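# Move three bean-filled cups from plank onto the table

## Task

Lift each of the three cups off the plank and set it down upright on the table surface, keeping the beans inside every cup.

## Robot and tools

Robot: two arms, left_arm and right_arm. Each has a five-finger hand: a right hand on right_arm, a mirrored left hand on left_arm. Each arm also has a wrist force sensor and a wrist camera. Calibrated base positions in the scene frame: left_arm (-0.010, +0.404, 0) m, right_arm (+0.039, -0.526, 0) m, both almost unrotated. A camera stand sits behind the arms.

Frames. Scene frame: origin at table-top height, halfway between the nominal bases, +z up, +x out over the table, left_arm on the +y side. Image left and right do not match these names. Each arm reports its hand point position (m), quat_wxyz and velocities in its own base frame. Fixed cameras and the table use the scene frame. The hand point sits 0.05 m in front of the palm and 0.15 m out from the wrist flange. Its +z runs along straight fingers and +y out of the palm. On the right hand +x points away from the thumb; on the left hand it points toward the thumb. Straight fingertips reach 0.06-0.07 m past the point and lie 0.06 m behind it along -y. A wrist bracket on the little-finger side can catch on things. With the fingers level, the wrist may hang below the hand point and reach the table first.

Row layout (28 numbers, each in [-1, 1], always both arms). Left arm: dx, dy, dz, rx, ry, rz, then six hand numbers, force_limit, speed. Right arm: the same eight-plus-six pattern. The pose numbers are offsets, not poses. They count from that arm's Hand target at the start of the action or call, along the arm's own base axes. Scale: 1.0 = 0.6 m or 180 degrees, and rx, ry, rz form one rotation vector about the Hand target position. Every row of an action counts from that same start, so sending the same offset again moves further. All six zeros re-request the current Hand target. Orientation is clipped to 32 degrees from the measured one at each step.

Hand numbers, in this order: little, ring, middle, index, thumb_bend, thumb_turn. -1 is open or straight or beside the palm; +1 is closed or bent or in front of the palm. Alternatively write grasp numbers a, b, c followed by exactly 0, 0, 0. a closes index and middle and bends the thumb; b curls ring and little; c swings the thumb in front. (0,0,0) is a fully open hand. force_limit runs from about 0 N at -1 to 10 N at +1 (15 N for thumb motors). speed rises from near zero at -1 to full at +0.48 and above. For a soft grip close at speed -0.94 or lower. With the thumb in front, the hand grips things about 0.035-0.065 m thick. To keep a hand unchanged, resend the eight numbers last sent for it. If none were sent yet, send its hand_measured, hand_force_limit and hand_speed.

Tools:
- execute_actions(actions, cameras): actions is a list of actions; each holds up to 15 rows, one per 1/30 s step. A shorter action repeats its final row. cameras: a list of names, ["all"] or []. With an empty actions list, all images come back by default.
- move(target, speed, blend, stop_force, zero, blocking, cameras): target is one 28-number row or up to 15 rows. Every row is an offset from the same starting Hand targets, not from the previous row. speed in m/s, 0.002-3.6, default 0.25 (turning up to twice that in rad/s). blend in m rounds corners in a list. stop_force in N, 3-120, one value for both arms; an arm's path ends when its wrist senses that much push. It is unreliable when the hand turns; omit it when backing off a contact. zero (default true) re-zeroes the sensor first. blocking=false returns early and cannot be combined with stop_force. Paths are straight, end together, and cap at 10 s. The result ends with a move: line (done, off_target, moving, held, fault) plus limits such as paced or held.
- wait(seconds 0-10, cameras); stop(cameras) brakes a running move; zoom_image(camera, region [x0,y0,x1,y1], at most 504 px each side); show_instructions(); zero_wrist_force(arm); finished_scene(scene=1).

Results: Hand target (the last commanded pose, the base for the next offsets), hand point pose, joint positions and torques, Wrist force/torque along the end effector axes, and hand_measured, hand_stopped_by (moving, target, force, stalled, fault), hand_load_n. A grip that slips shows as hand_load_n dropping toward 0. The hand point often stops short of Hand target; send the leftover as an offset.

Cameras: cam_head_left, cam_head_right, cam_high, cam_low (896x504), cam_left_wrist, cam_right_wrist (672x504, fisheye).

Cautions: any cup off the table, or set down off it, fails the task. About 150 N of outside force, or joint torque at its limit (wrists 25.4 N m), stops the arm for 10 s. Arms are stiff, so aim only slightly past a contact, and move slowly near surfaces. Keep the two arms apart and never close one hand on the other. Avoid paths near an arm's own base. Overheated motors (85 °C) brake the arm. Loose objects may get nudged now and then.

Each tool is called after "Emit:" as name(argument=value, ...) on one line, values as JSON.

Reference images:

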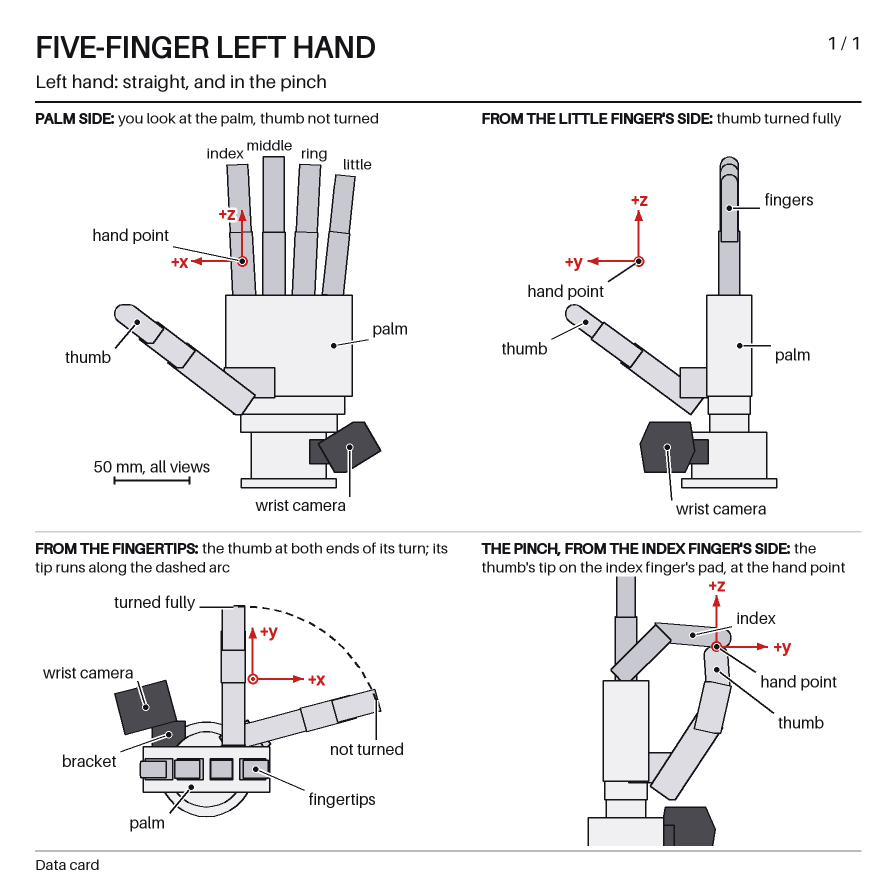

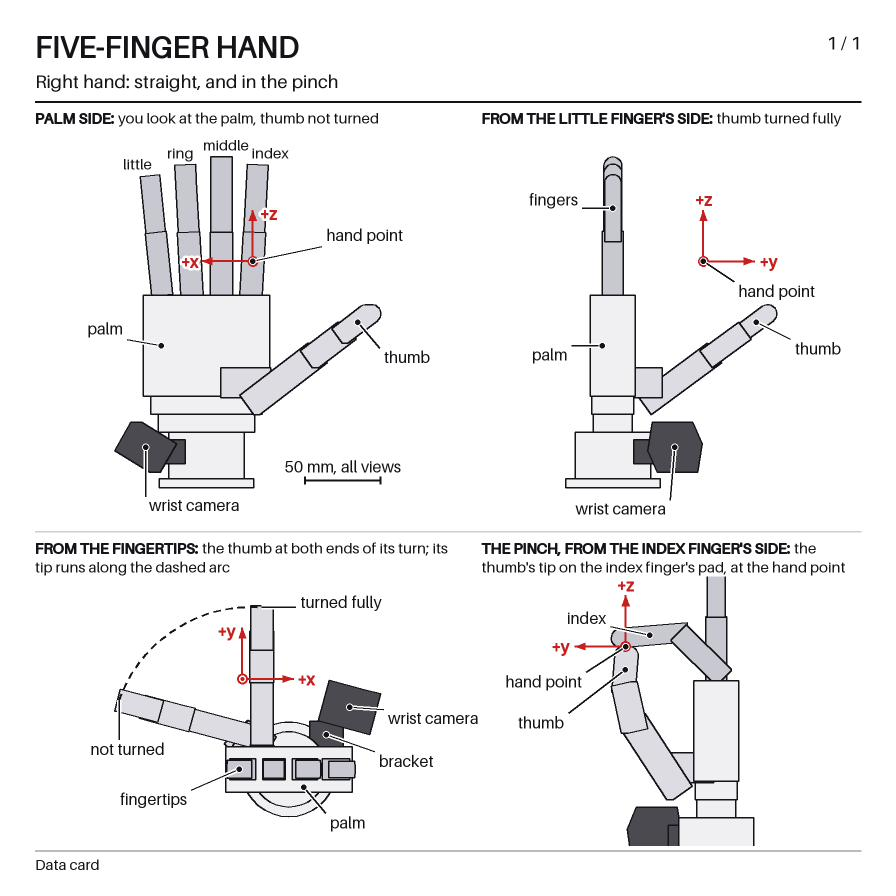

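## Session

Emit:
execute_actions(actions=[])

Scene clock: 0.00 s.
left_arm: end_effector_position=(+0.0516, -0.1659, +0.1808) hand_measured=(-1.000, -1.000, -1.000, -1.000, -1.000, -1.000) hand_load_n=(+0.0, +0.0, +0.0, +0.0, +0.0, +0.0) hand_stopped_by=(target, target, target, target, target, target) hand_force_limit=0.00 hand_speed=-0.80 end_effector_quat_wxyz=(-0.062, +0.742, -0.668, +0.005) | right_arm: end_effector_position=(+0.2620, +0.5556, +0.2510) hand_measured=(-1.000, -1.000, -1.000, -1.000, -1.000, -1.000) hand_load_n=(+0.0, +0.0, +0.0, +0.0, +0.0, +0.0) hand_stopped_by=(target, target, target, target, target, target) hand_force_limit=0.00 hand_speed=-0.80 end_effector_quat_wxyz=(-0.012, +0.885, -0.464, -0.029)
Joint positions: left_arm=[2.966 -1.166 -2.256 1.926 -1.67 2.865] | right_arm=[0.813 -0.578 0.309 1.832 1.507 -2.934]
Joint velocities: within noise
Joint torques (N m): no reading
Motor temperatures (°C): left_arm=[35 39 43 48 46 50] | right_arm=[31 31 31 43 37 38]
Wrist force (N): no reading
Wrist torque (N m): no reading
Wrist force, peak (N): no reading
Hand target: left_arm +0.0516, -0.1659, +0.1808; -0.062, +0.742, -0.668, +0.005 | right_arm +0.2620, +0.5556, +0.2510; -0.012, +0.885, -0.464, -0.029

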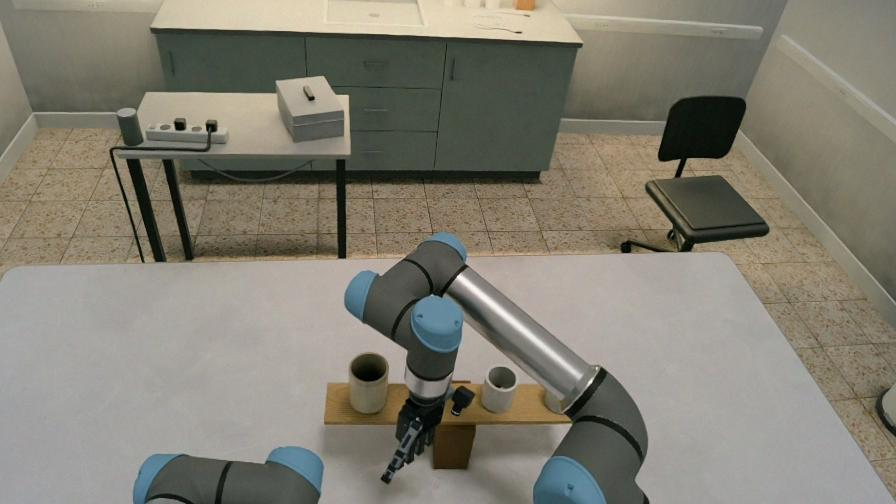

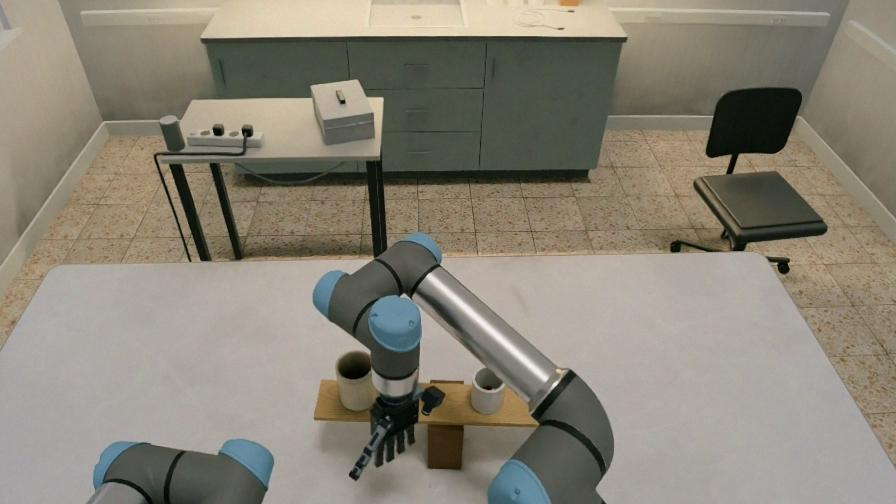

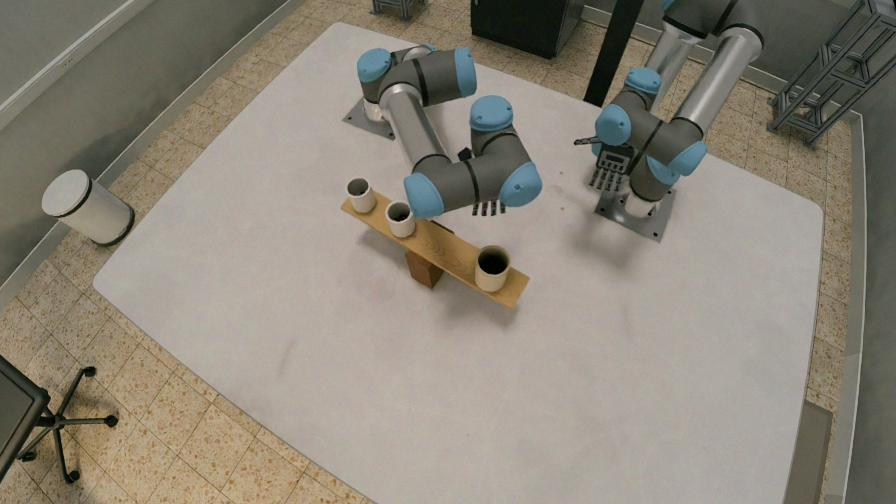

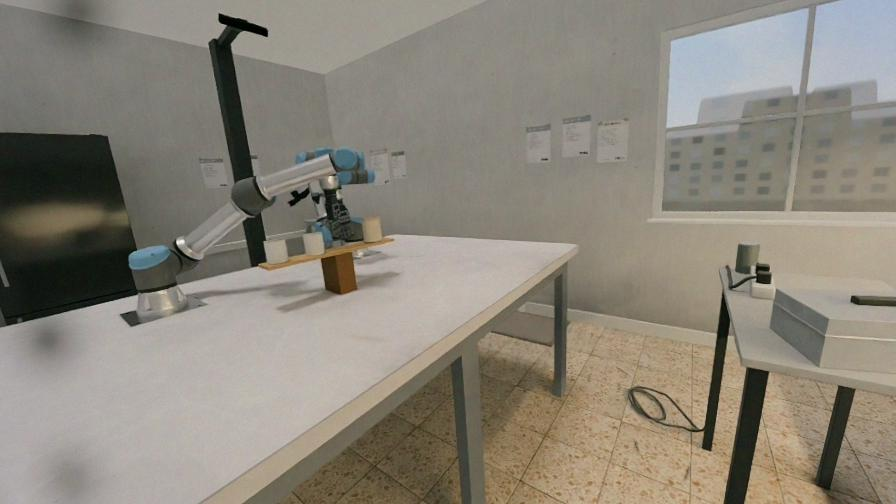

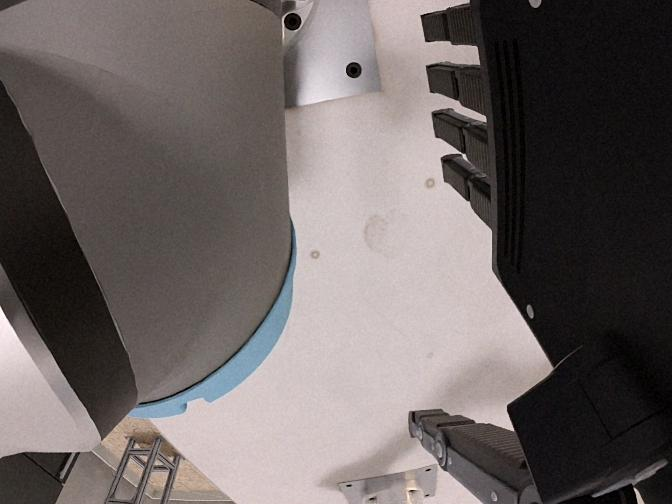

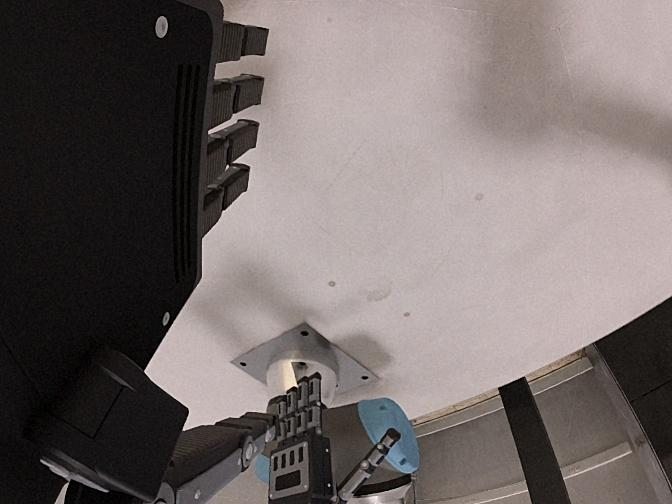

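Emit:
zoom_image(camera="cam_head_left", region=[300, 330, 600, 500])

Emit:
zoom_image(camera="cam_high", region=[320, 160, 560, 320])

Emit:
zoom_image(camera="cam_low", region=[240, 180, 420, 310])

Emit:
zoom_image(camera="cam_head_right", region=[290, 330, 590, 500])

Scaled by 1.680 from the camera's 896x504 image, which has a finer 1280x720 frame.

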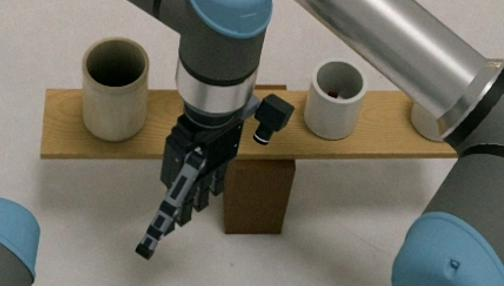

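Scaled by 2.100 from the camera's 896x504 image, which has a finer 1280x720 frame.

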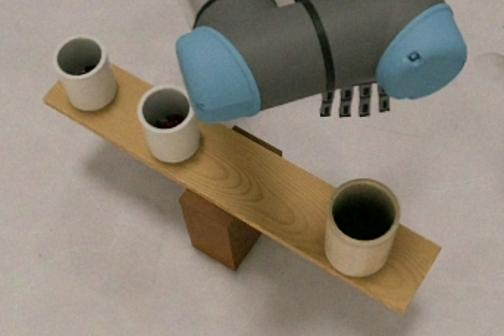

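Scaled by 2.800 from the camera's 896x504 image, which has a finer 1280x720 frame.

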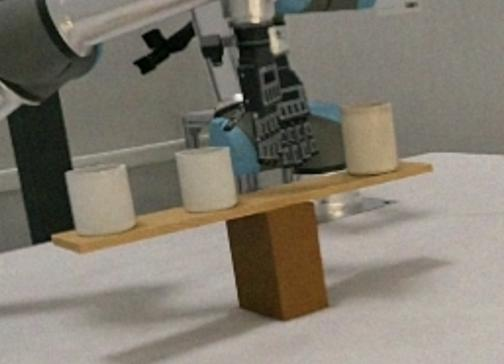

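Scaled by 1.680 from the camera's 896x504 image, which has a finer 1280x720 frame.

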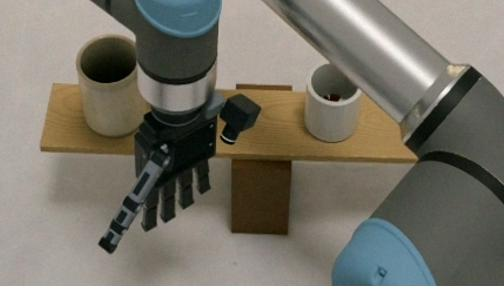

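Emit:
move(target=[[0,0,0,0,0,0,-1,-1,-1,-1,-1,-1,0,-0.8,-0.06,-0.2,0.16,-0.05,-0.1,0.06,-1,-1,-1,-1,-1,-1,0,-0.8],[0,0,0,0,0,0,-1,-1,-1,-1,-1,-1,0,-0.8,0.042,-0.554,0.133,-0.2216,-0.4260,0.2506,-1,-1,-1,-1,-1,-1,0,-0.8]], speed=0.35, blend=[0.05,0], cameras=["cam_head_left","cam_right_wrist","cam_high"])

Scene clock: 477.67 s.
left_arm: end_effector_position=(+0.0516, -0.1659, +0.1808) hand_measured=(-1.000, -1.000, -1.000, -1.000, -1.000, -1.000) hand_load_n=(+0.0, +0.0, +0.0, +0.0, +0.0, +0.0) hand_stopped_by=(target, target, target, target, target, target) hand_force_limit=0.00 hand_speed=-0.80 end_effector_quat_wxyz=(-0.062, +0.742, -0.668, +0.005) | right_arm: end_effector_position=(+0.2872, +0.2232, +0.3308) hand_measured=(-1.000, -1.000, -1.000, -1.000, -1.000, -1.000) hand_load_n=(+0.0, +0.0, +0.0, +0.0, +0.0, +0.0) hand_stopped_by=(target, target, target, target, target, target) hand_force_limit=0.00 hand_speed=-0.80 end_effector_quat_wxyz=(+0.000, +0.766, +0.000, +0.642) end_effector_velocity=(+0.000, +0.000, +0.000) end_effector_angular_velocity=(-0.002, -0.002, +0.002)
Joint positions: left_arm=[2.966 -1.166 -2.256 1.926 -1.67 2.865] | right_arm=[0.926 -1.814 2.006 0.096 2.477 -4.484]
Joint velocities: left_arm=[within noise] | right_arm=[0 -0.001 0.001 -0.004 -0.001 -0.005]
Joint torques (N m): left_arm=[-1.31 1.09 19.31 -2.18 -0.4 -0.12] | right_arm=[2.72 -16.48 -13.09 -1.49 1.83 -2.49]
Wrist force (N): left_arm=[0.1 0.1 0.3] | right_arm=[-1.6 1.2 -0.9]
Wrist torque (N m): left_arm=[0.01 -0.01 0.00] | right_arm=[0.21 0.19 -0.11]
Wrist force, peak (N): left_arm=[0.0 0.0 0.7] | right_arm=[-2.3 2.0 -1.2]
Hand target: left_arm +0.0516, -0.1659, +0.1808; -0.062, +0.742, -0.668, +0.005 | right_arm +0.2872, +0.2232, +0.3308; +0.000, +0.766, +0.000, +0.642
Off the commanded pose: left_arm 0.000 m, 0 deg | right_arm 0.000 m, 0 deg.
move: done
camera_calibration:
cam_right_wrist: T_world_to_cam=[[0.0887086, -0.96775, 0.235779, 0.116254], [-0.658, -0.234644, -0.715526, 0.479989], [0.747774, -0.0916691, -0.657594, 0.146803], [0, 0, 0, 1]] pos_world=[0.195745, 0.238589, 0.412572]
Images, in order (width x height): cam_head_left 896x504, cam_high 896x504, cam_right_wrist 672x504.

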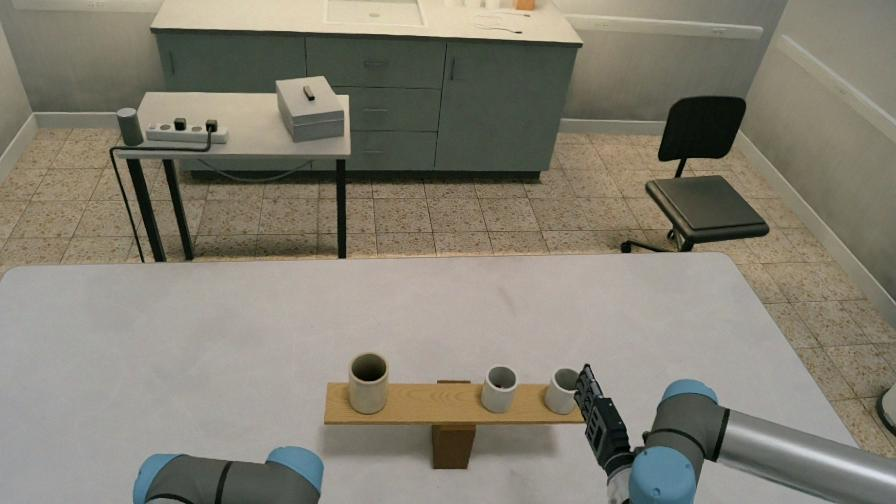

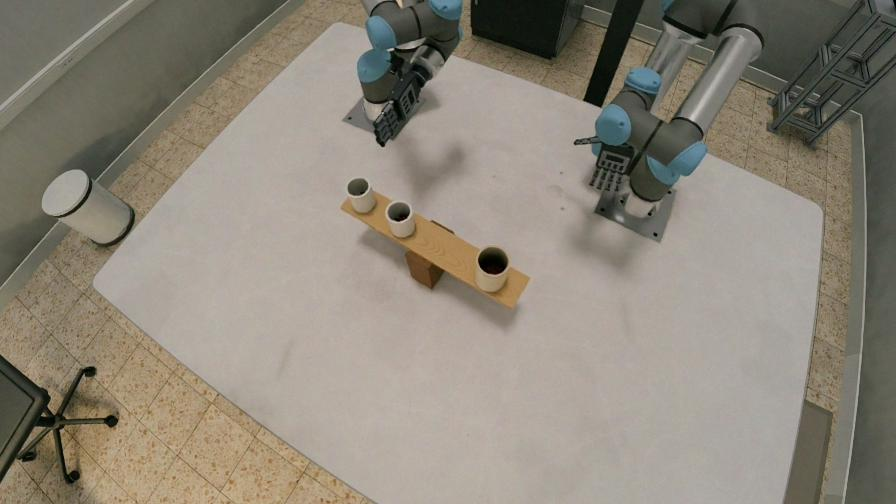

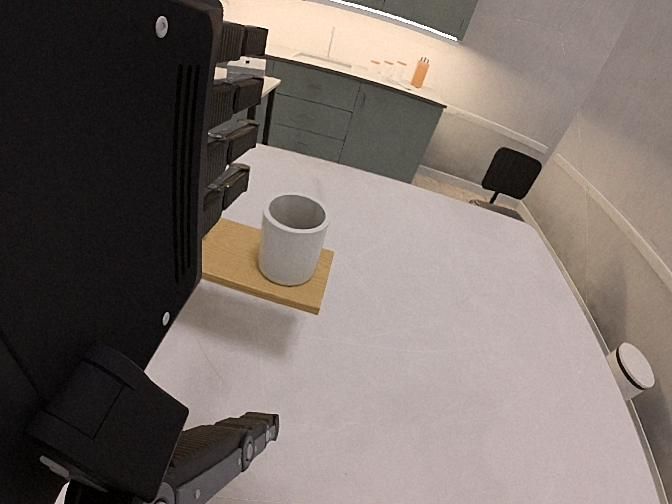

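Emit:
zoom_image(camera="cam_head_left", region=[310, 340, 600, 480])

Emit:
zoom_image(camera="cam_high", region=[330, 165, 550, 315])

Emit:
zoom_image(camera="cam_right_wrist", region=[180, 160, 360, 320])

Scaled by 1.738 from the camera's 896x504 image, which has a finer 1280x720 frame.

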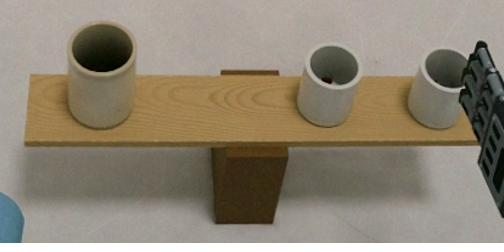

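Scaled by 2.291 from the camera's 896x504 image, which has a finer 1280x720 frame.

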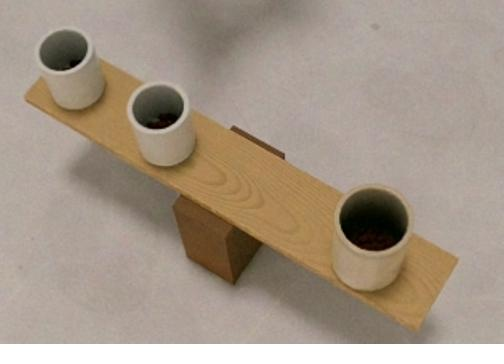

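Scaled by 2.800 from the camera's 672x504 image, which has a finer 960x720 frame.

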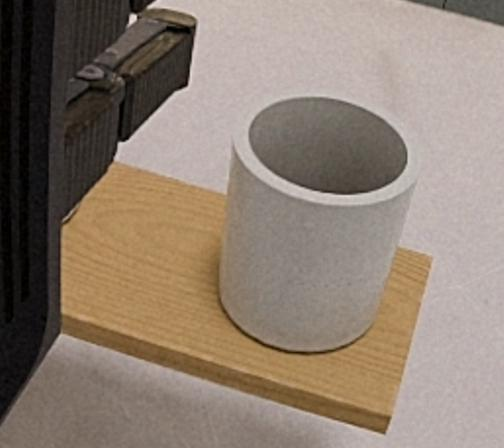

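Emit:
move(target=[[0.25,-0.083,0.2,0.03,-0.02,-0.03,-1,-1,-1,-1,-1,-1,0,-0.8,0,0,0,0,0,0,-1,-1,-1,-1,-1,-1,0,-0.8],[0.537,-0.172,0.248,0.3620,-0.2875,-0.4255,-1,-1,-1,-1,-1,-1,0,-0.8,0,0,0,0,0,0,-1,-1,-1,-1,-1,1,0,-0.2]], speed=0.35, blend=[0.05,0], cameras=["cam_head_left","cam_left_wrist","cam_high","cam_right_wrist"])

Scene clock: 507.13 s.
left_arm: end_effector_position=(+0.3738, -0.2691, +0.3296) hand_measured=(-1.000, -1.000, -1.000, -1.000, -1.000, -1.000) hand_load_n=(+0.0, +0.5, +0.0, +0.0, +0.0, -0.5) hand_stopped_by=(target, target, target, target, target, target) hand_force_limit=0.00 hand_speed=-0.80 end_effector_quat_wxyz=(+0.643, +0.000, +0.766, +0.000) | right_arm: end_effector_position=(+0.2872, +0.2232, +0.3308) hand_measured=(-1.000, -1.000, -1.000, -1.000, -1.000, +1.000) hand_load_n=(+0.0, +0.5, +0.0, +0.0, +0.0, +0.5) hand_stopped_by=(target, target, target, target, target, target) hand_force_limit=0.00 hand_speed=-0.20 end_effector_quat_wxyz=(+0.000, +0.766, +0.000, +0.642)
Joint positions: left_arm=[2.339 -1.502 -1.861 3.115 -2.358 4.535] | right_arm=[0.926 -1.815 2.006 0.095 2.477 -4.485]
Joint torques (N m): left_arm=[-15.48 6.98 14.47 2.3 0.81 2.51] | right_arm=[5.45 -4 -26.56 0.53 2.57 1.77]
Wrist force (N): left_arm=[-0.1 -1.4 0.1] | right_arm=[-1.6 0.8 -1.2]
Wrist torque (N m): left_arm=[-0.16 0.16 0.13] | right_arm=[0.17 0.20 -0.08]
Wrist force, peak (N): left_arm=[-0.8 2.3 1.6] | right_arm=[-1.7 1.1 -1.3]
Hand target: left_arm +0.3738, -0.2691, +0.3296; +0.643, +0.000, +0.766, +0.000 | right_arm +0.2872, +0.2232, +0.3308; +0.000, +0.766, +0.000, +0.642
Off the commanded pose: left_arm 0.000 m, 0 deg | right_arm 0.000 m, 0 deg.
move: done
camera_calibration:
cam_left_wrist: T_world_to_cam=[[-0.0298761, -0.9619, -0.271766, -0.153615], [-0.671757, 0.220654, -0.707145, 0.534564], [0.740169, 0.161434, -0.652755, 0.0942668], [0, 0, 0, 1]] pos_world=[0.284734, -0.280933, 0.3978]
cam_right_wrist: T_world_to_cam=[[0.0888181, -0.967699, 0.235945, 0.116176], [-0.65788, -0.234852, -0.715569, 0.47996], [0.747867, -0.0916679, -0.657489, 0.146675], [0, 0, 0, 1]] pos_world=[0.195744, 0.238589, 0.412471]
Images, in order (width x height): cam_head_left 896x504, cam_high 896x504, cam_left_wrist 672x504, cam_right_wrist 672x504.

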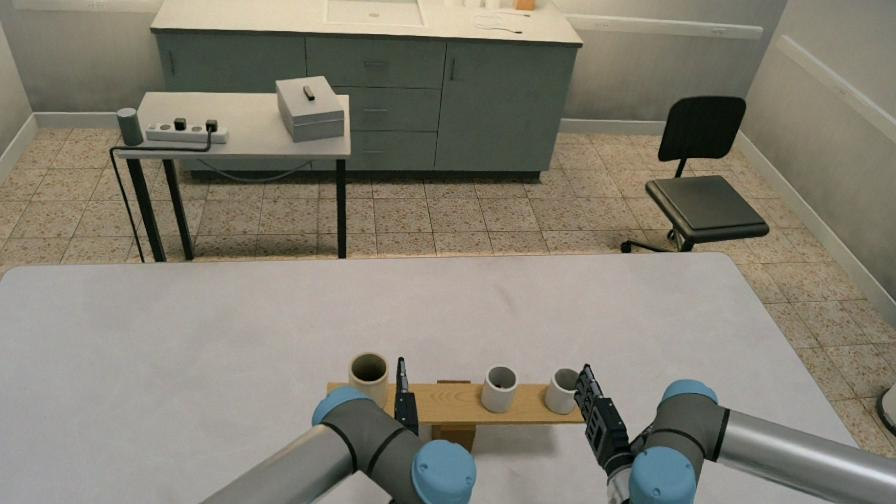

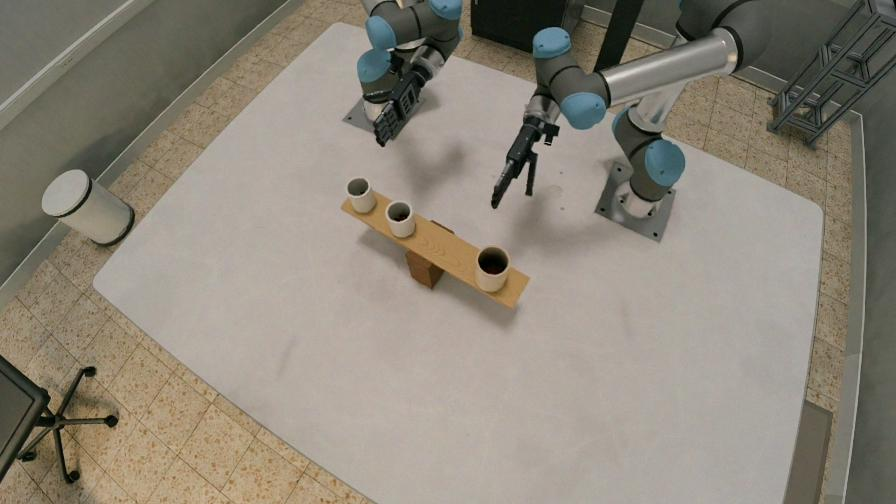

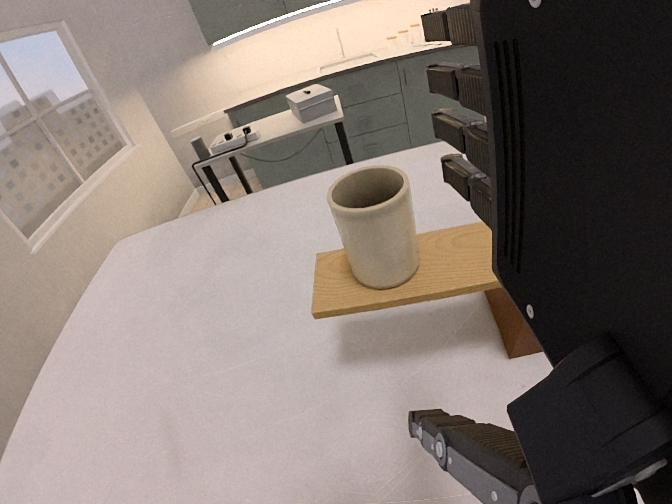

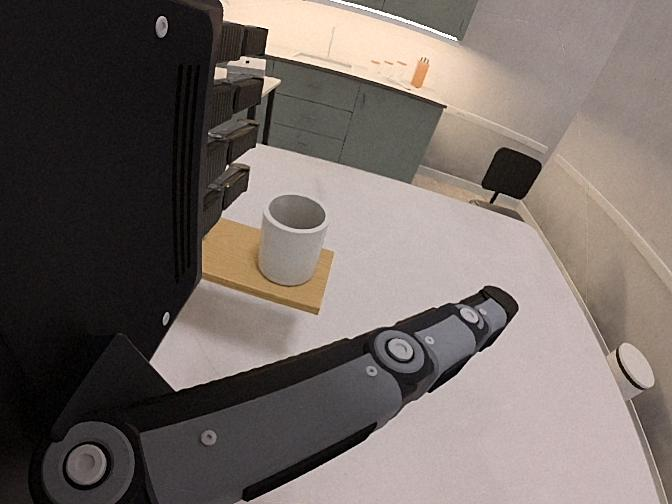

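Emit:
zoom_image(camera="cam_left_wrist", region=[300, 150, 500, 330])

Emit:
zoom_image(camera="cam_head_right", region=[290, 340, 580, 480])

Scaled by 2.520 from the camera's 672x504 image, which has a finer 960x720 frame.

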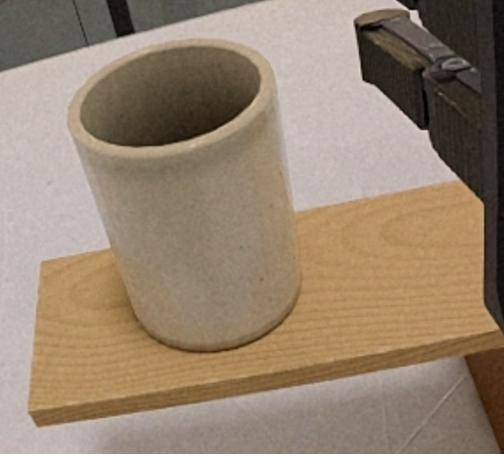

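This scene's latest camera images include none from cam_head_right. They are from: cam_head_left, cam_high, cam_left_wrist, cam_right_wrist. cam_head_right's image comes with the result of a call that names it in "cameras".

Emit:
move(target=[0.0353,-0.0015,-0.2077,0,0,0,-1,-1,-1,-1,-1,1,0,-0.2,0.0397,0.0397,-0.1513,0,0,0,-1,-1,-1,-1,-1,1,0,-0.2], speed=0.2, cameras=["cam_head_right","cam_left_wrist","cam_right_wrist","cam_high","cam_low"])

Emit:
zoom_image(camera="cam_left_wrist", region=[200, 40, 560, 310])

Emit:
zoom_image(camera="cam_right_wrist", region=[120, 100, 500, 385])

Emit:
zoom_image(camera="cam_high", region=[330, 100, 560, 315])

Emit:
zoom_image(camera="cam_low", region=[240, 180, 420, 310])

Scene clock: 629.90 s.
left_arm: end_effector_position=(+0.3949, -0.2700, +0.2050) hand_measured=(-1.000, -1.000, -1.000, -1.000, -1.000, +1.000) hand_load_n=(+0.0, +0.0, +0.0, +0.0, +0.0, +0.0) hand_stopped_by=(target, target, target, target, target, target) hand_force_limit=0.00 hand_speed=-0.20 end_effector_quat_wxyz=(+0.643, +0.000, +0.766, +0.000) | right_arm: end_effector_position=(+0.3110, +0.2470, +0.2400) hand_measured=(-1.000, -1.000, -1.000, -1.000, -1.000, +1.000) hand_load_n=(+0.0, +0.0, +0.0, +0.0, +0.0, +0.5) hand_stopped_by=(target, target, target, target, target, target) hand_force_limit=0.00 hand_speed=-0.20 end_effector_quat_wxyz=(+0.000, +0.766, +0.000, +0.642)
Joint positions: left_arm=[2.382 -1.645 -2.063 3.469 -2.316 4.549] | right_arm=[0.91 -1.659 2.124 -0.185 2.461 -4.492]
Joint torques (N m): left_arm=[-15.38 14.6 23.9 2.33 -1.63 -2.75] | right_arm=[6.41 -7.64 -26.08 -1.54 2.84 1.96]
Wrist force (N): left_arm=[0.1 -1.3 0.3] | right_arm=[-1.4 0.7 -0.9]
Wrist torque (N m): left_arm=[-0.19 0.14 0.14] | right_arm=[0.14 0.14 0.05]
Wrist force, peak (N): left_arm=[1.4 -1.4 0.8] | right_arm=[-2.7 0.5 -0.5]
Hand target: left_arm +0.3949, -0.2700, +0.2050; +0.643, +0.000, +0.766, +0.000 | right_arm +0.3110, +0.2470, +0.2400; +0.000, +0.766, +0.000, +0.642
Off the commanded pose: left_arm 0.000 m, 0 deg | right_arm 0.000 m, 0 deg.
move: done
camera_calibration:
cam_left_wrist: T_world_to_cam=[[-0.0299474, -0.961915, -0.271703, -0.187709], [-0.671741, 0.220658, -0.707159, 0.460893], [0.740181, 0.161336, -0.652766, -0.00264113], [0, 0, 0, 1]] pos_world=[0.305934, -0.281833, 0.2732]
cam_right_wrist: T_world_to_cam=[[0.0888181, -0.967699, 0.235945, 0.158494], [-0.65788, -0.234852, -0.715569, 0.436305], [0.747867, -0.0916679, -0.657489, 0.0714235], [0, 0, 0, 1]] pos_world=[0.219544, 0.262389, 0.321771]
Images, in order (width x height): cam_head_right 896x504, cam_high 896x504, cam_low 896x504, cam_left_wrist 672x504, cam_right_wrist 672x504.

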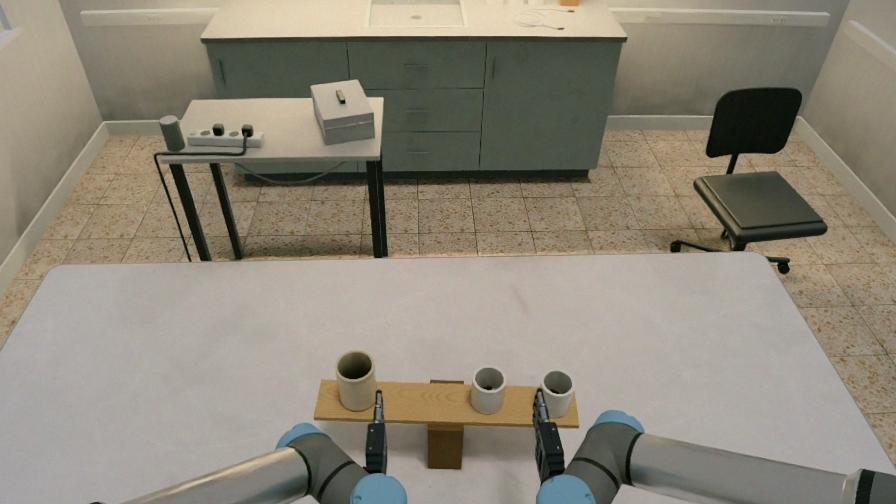

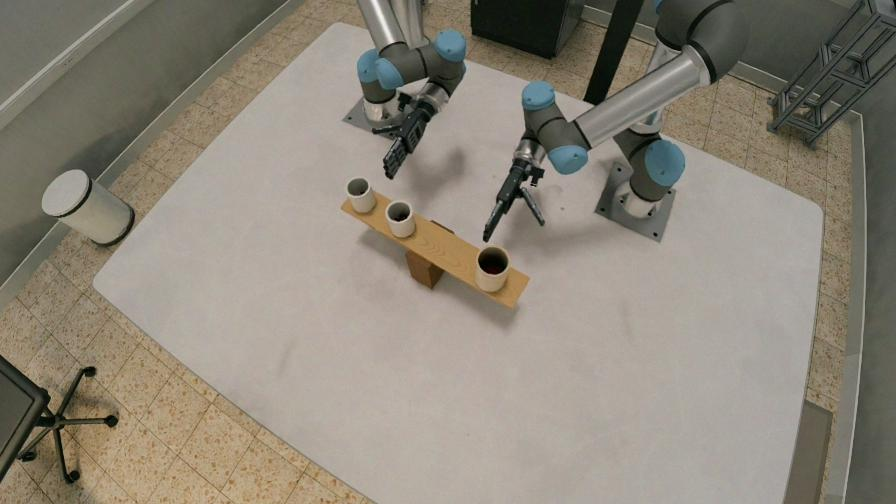

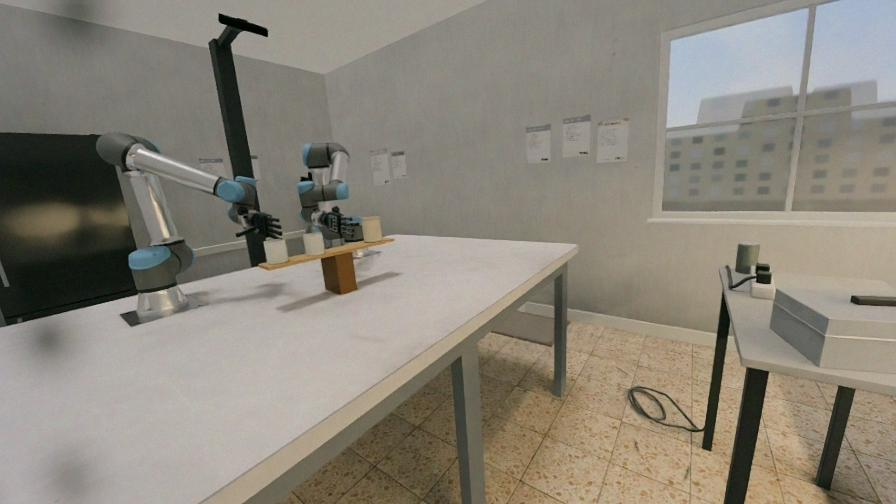

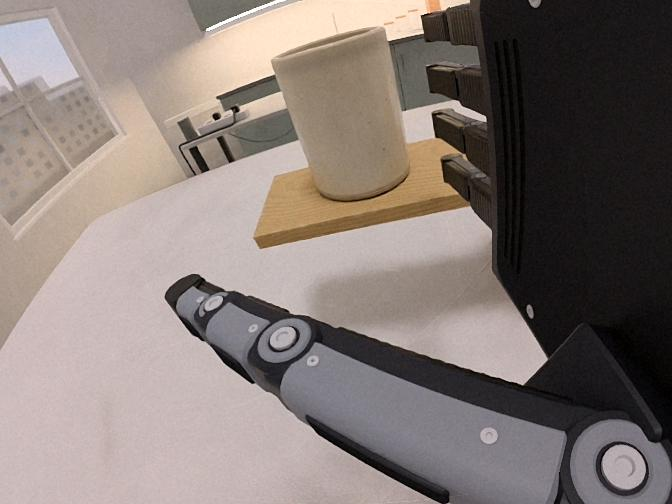

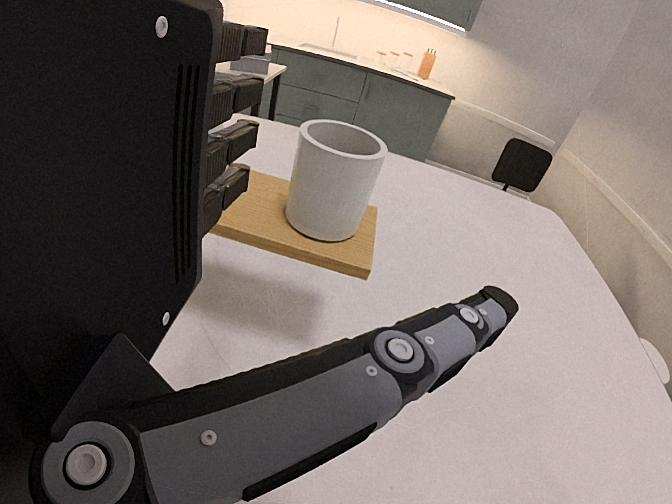

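Scaled by 1.400 from the camera's 672x504 image, which has a finer 960x720 frame.

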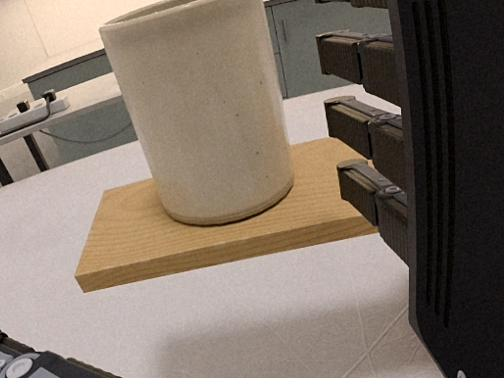

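Scaled by 1.326 from the camera's 672x504 image, which has a finer 960x720 frame.

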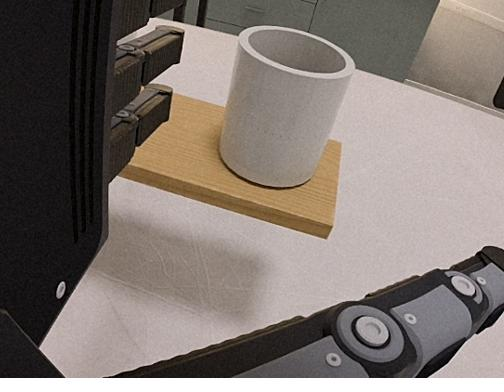

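Scaled by 2.191 from the camera's 896x504 image, which has a finer 1280x720 frame.

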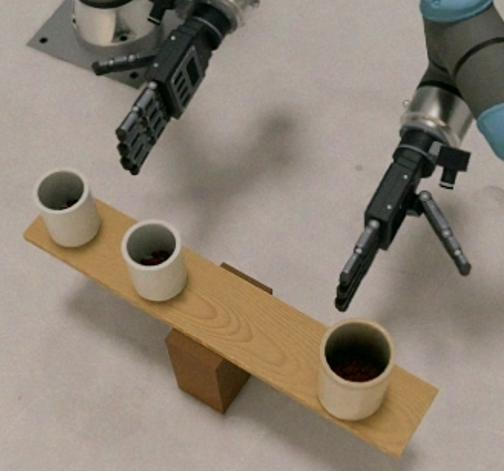

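Scaled by 2.800 from the camera's 896x504 image, which has a finer 1280x720 frame.

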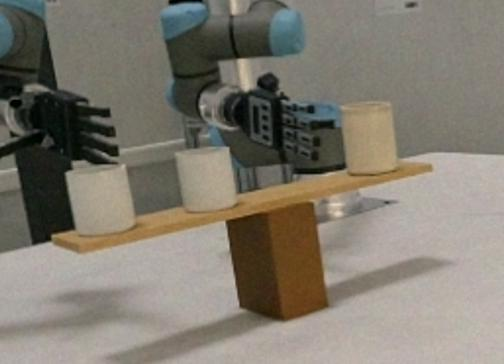

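Emit:
move(target=[0.142,0.0033,-0.0033,0,0,0,-1,-1,-1,-1,-1,1,0,-0.2,0,0,0,0,0,0,-1,-1,-1,-1,-1,1,0,-0.2], speed=0.08, stop_force=5, cameras=["cam_head_left","cam_left_wrist","cam_high"])

Emit:
zoom_image(camera="cam_high", region=[430, 160, 560, 320])

Emit:
zoom_image(camera="cam_head_left", region=[310, 340, 470, 480])

Scene clock: 656.43 s.
left_arm: end_effector_position=(+0.4801, -0.2680, +0.2030) hand_measured=(-1.000, -1.000, -1.000, -1.000, -1.000, +1.000) hand_load_n=(+0.0, +0.0, +0.0, +0.0, +0.0, +0.0) hand_stopped_by=(target, target, target, target, target, target) hand_force_limit=0.00 hand_speed=-0.20 end_effector_quat_wxyz=(+0.643, +0.000, +0.766, +0.000) | right_arm: end_effector_position=(+0.3110, +0.2470, +0.2400) hand_measured=(-1.000, -1.000, -1.000, -1.000, -1.000, +1.000) hand_load_n=(+0.0, +0.0, +0.0, +0.0, +0.0, +0.5) hand_stopped_by=(target, target, target, target, target, target) hand_force_limit=0.00 hand_speed=-0.20 end_effector_quat_wxyz=(+0.000, +0.766, +0.000, +0.642)
Joint positions: left_arm=[2.535 -1.74 -1.958 3.486 -2.167 4.593] | right_arm=[0.91 -1.659 2.124 -0.185 2.461 -4.492]
Joint torques (N m): left_arm=[-15.5 35.24 9.19 -1.24 0.68 -2.62] | right_arm=[6.52 -6.33 -25.92 -1.58 2.64 2.06]
Motor temperatures (°C): left_arm=[32 37 38 44 41 47] | right_arm=[30 29 29 39 36 36]
Wrist force (N): left_arm=[0.0 -1.1 0.1] | right_arm=[-1.5 0.8 -0.9]
Wrist torque (N m): left_arm=[-0.12 0.13 0.13] | right_arm=[0.15 0.15 0.05]
Wrist force, peak (N): left_arm=[-0.3 -1.7 0.3] | right_arm=[-1.7 1.0 -1.1]
Hand target: left_arm +0.4801, -0.2680, +0.2030; +0.643, +0.000, +0.766, +0.000 | right_arm +0.3110, +0.2470, +0.2400; +0.000, +0.766, +0.000, +0.642
Off the commanded pose: left_arm 0.000 m, 0 deg | right_arm 0.000 m, 0 deg.
move: done
camera_calibration:
cam_left_wrist: T_world_to_cam=[[-0.0298962, -0.961904, -0.271749, -0.183781], [-0.67181, 0.220643, -0.707098, 0.516276], [0.74012, 0.161424, -0.652813, -0.0672713], [0, 0, 0, 1]] pos_world=[0.391134, -0.279833, 0.2712]
Images, in order (width x height): cam_head_left 896x504, cam_high 896x504, cam_left_wrist 672x504.

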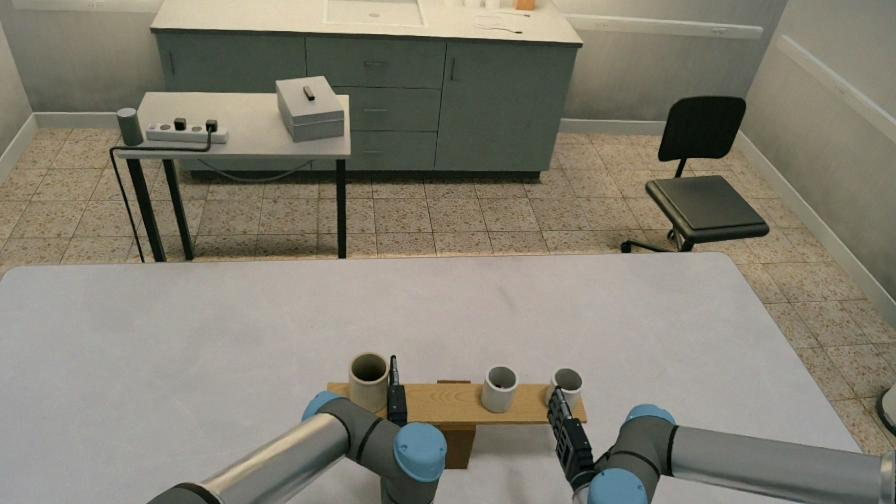

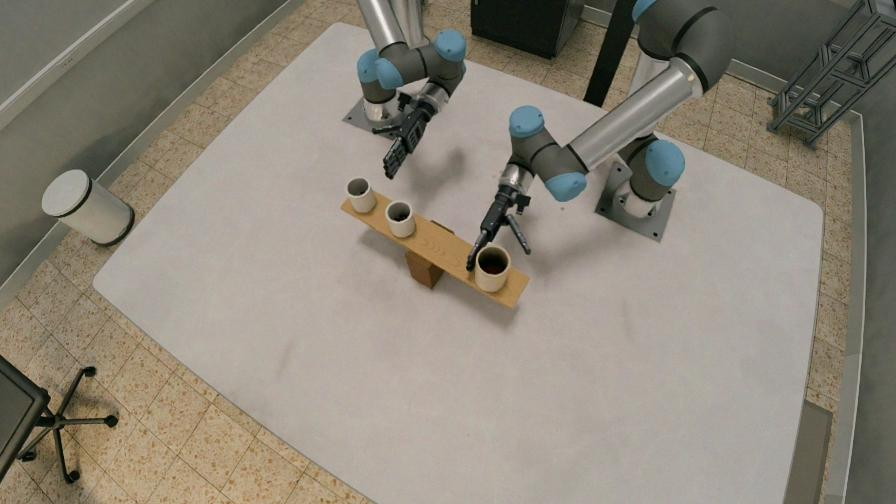

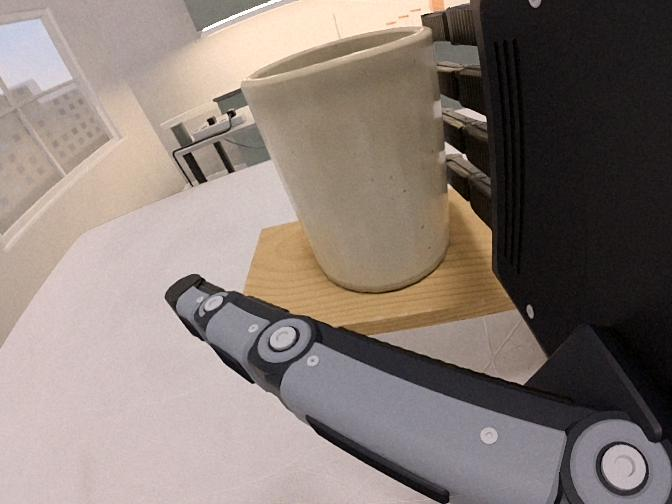

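Scaled by 3.150 from the camera's 896x504 image, which has a finer 1280x720 frame.

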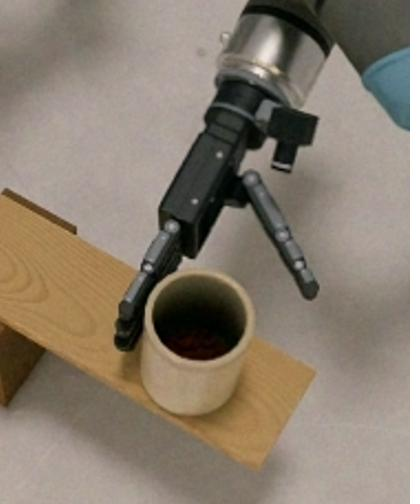

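Scaled by 3.150 from the camera's 896x504 image, which has a finer 1280x720 frame.

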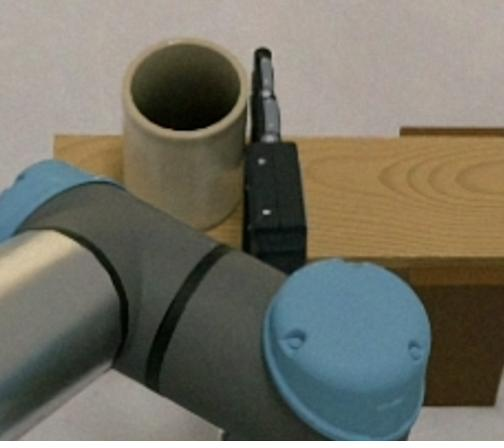

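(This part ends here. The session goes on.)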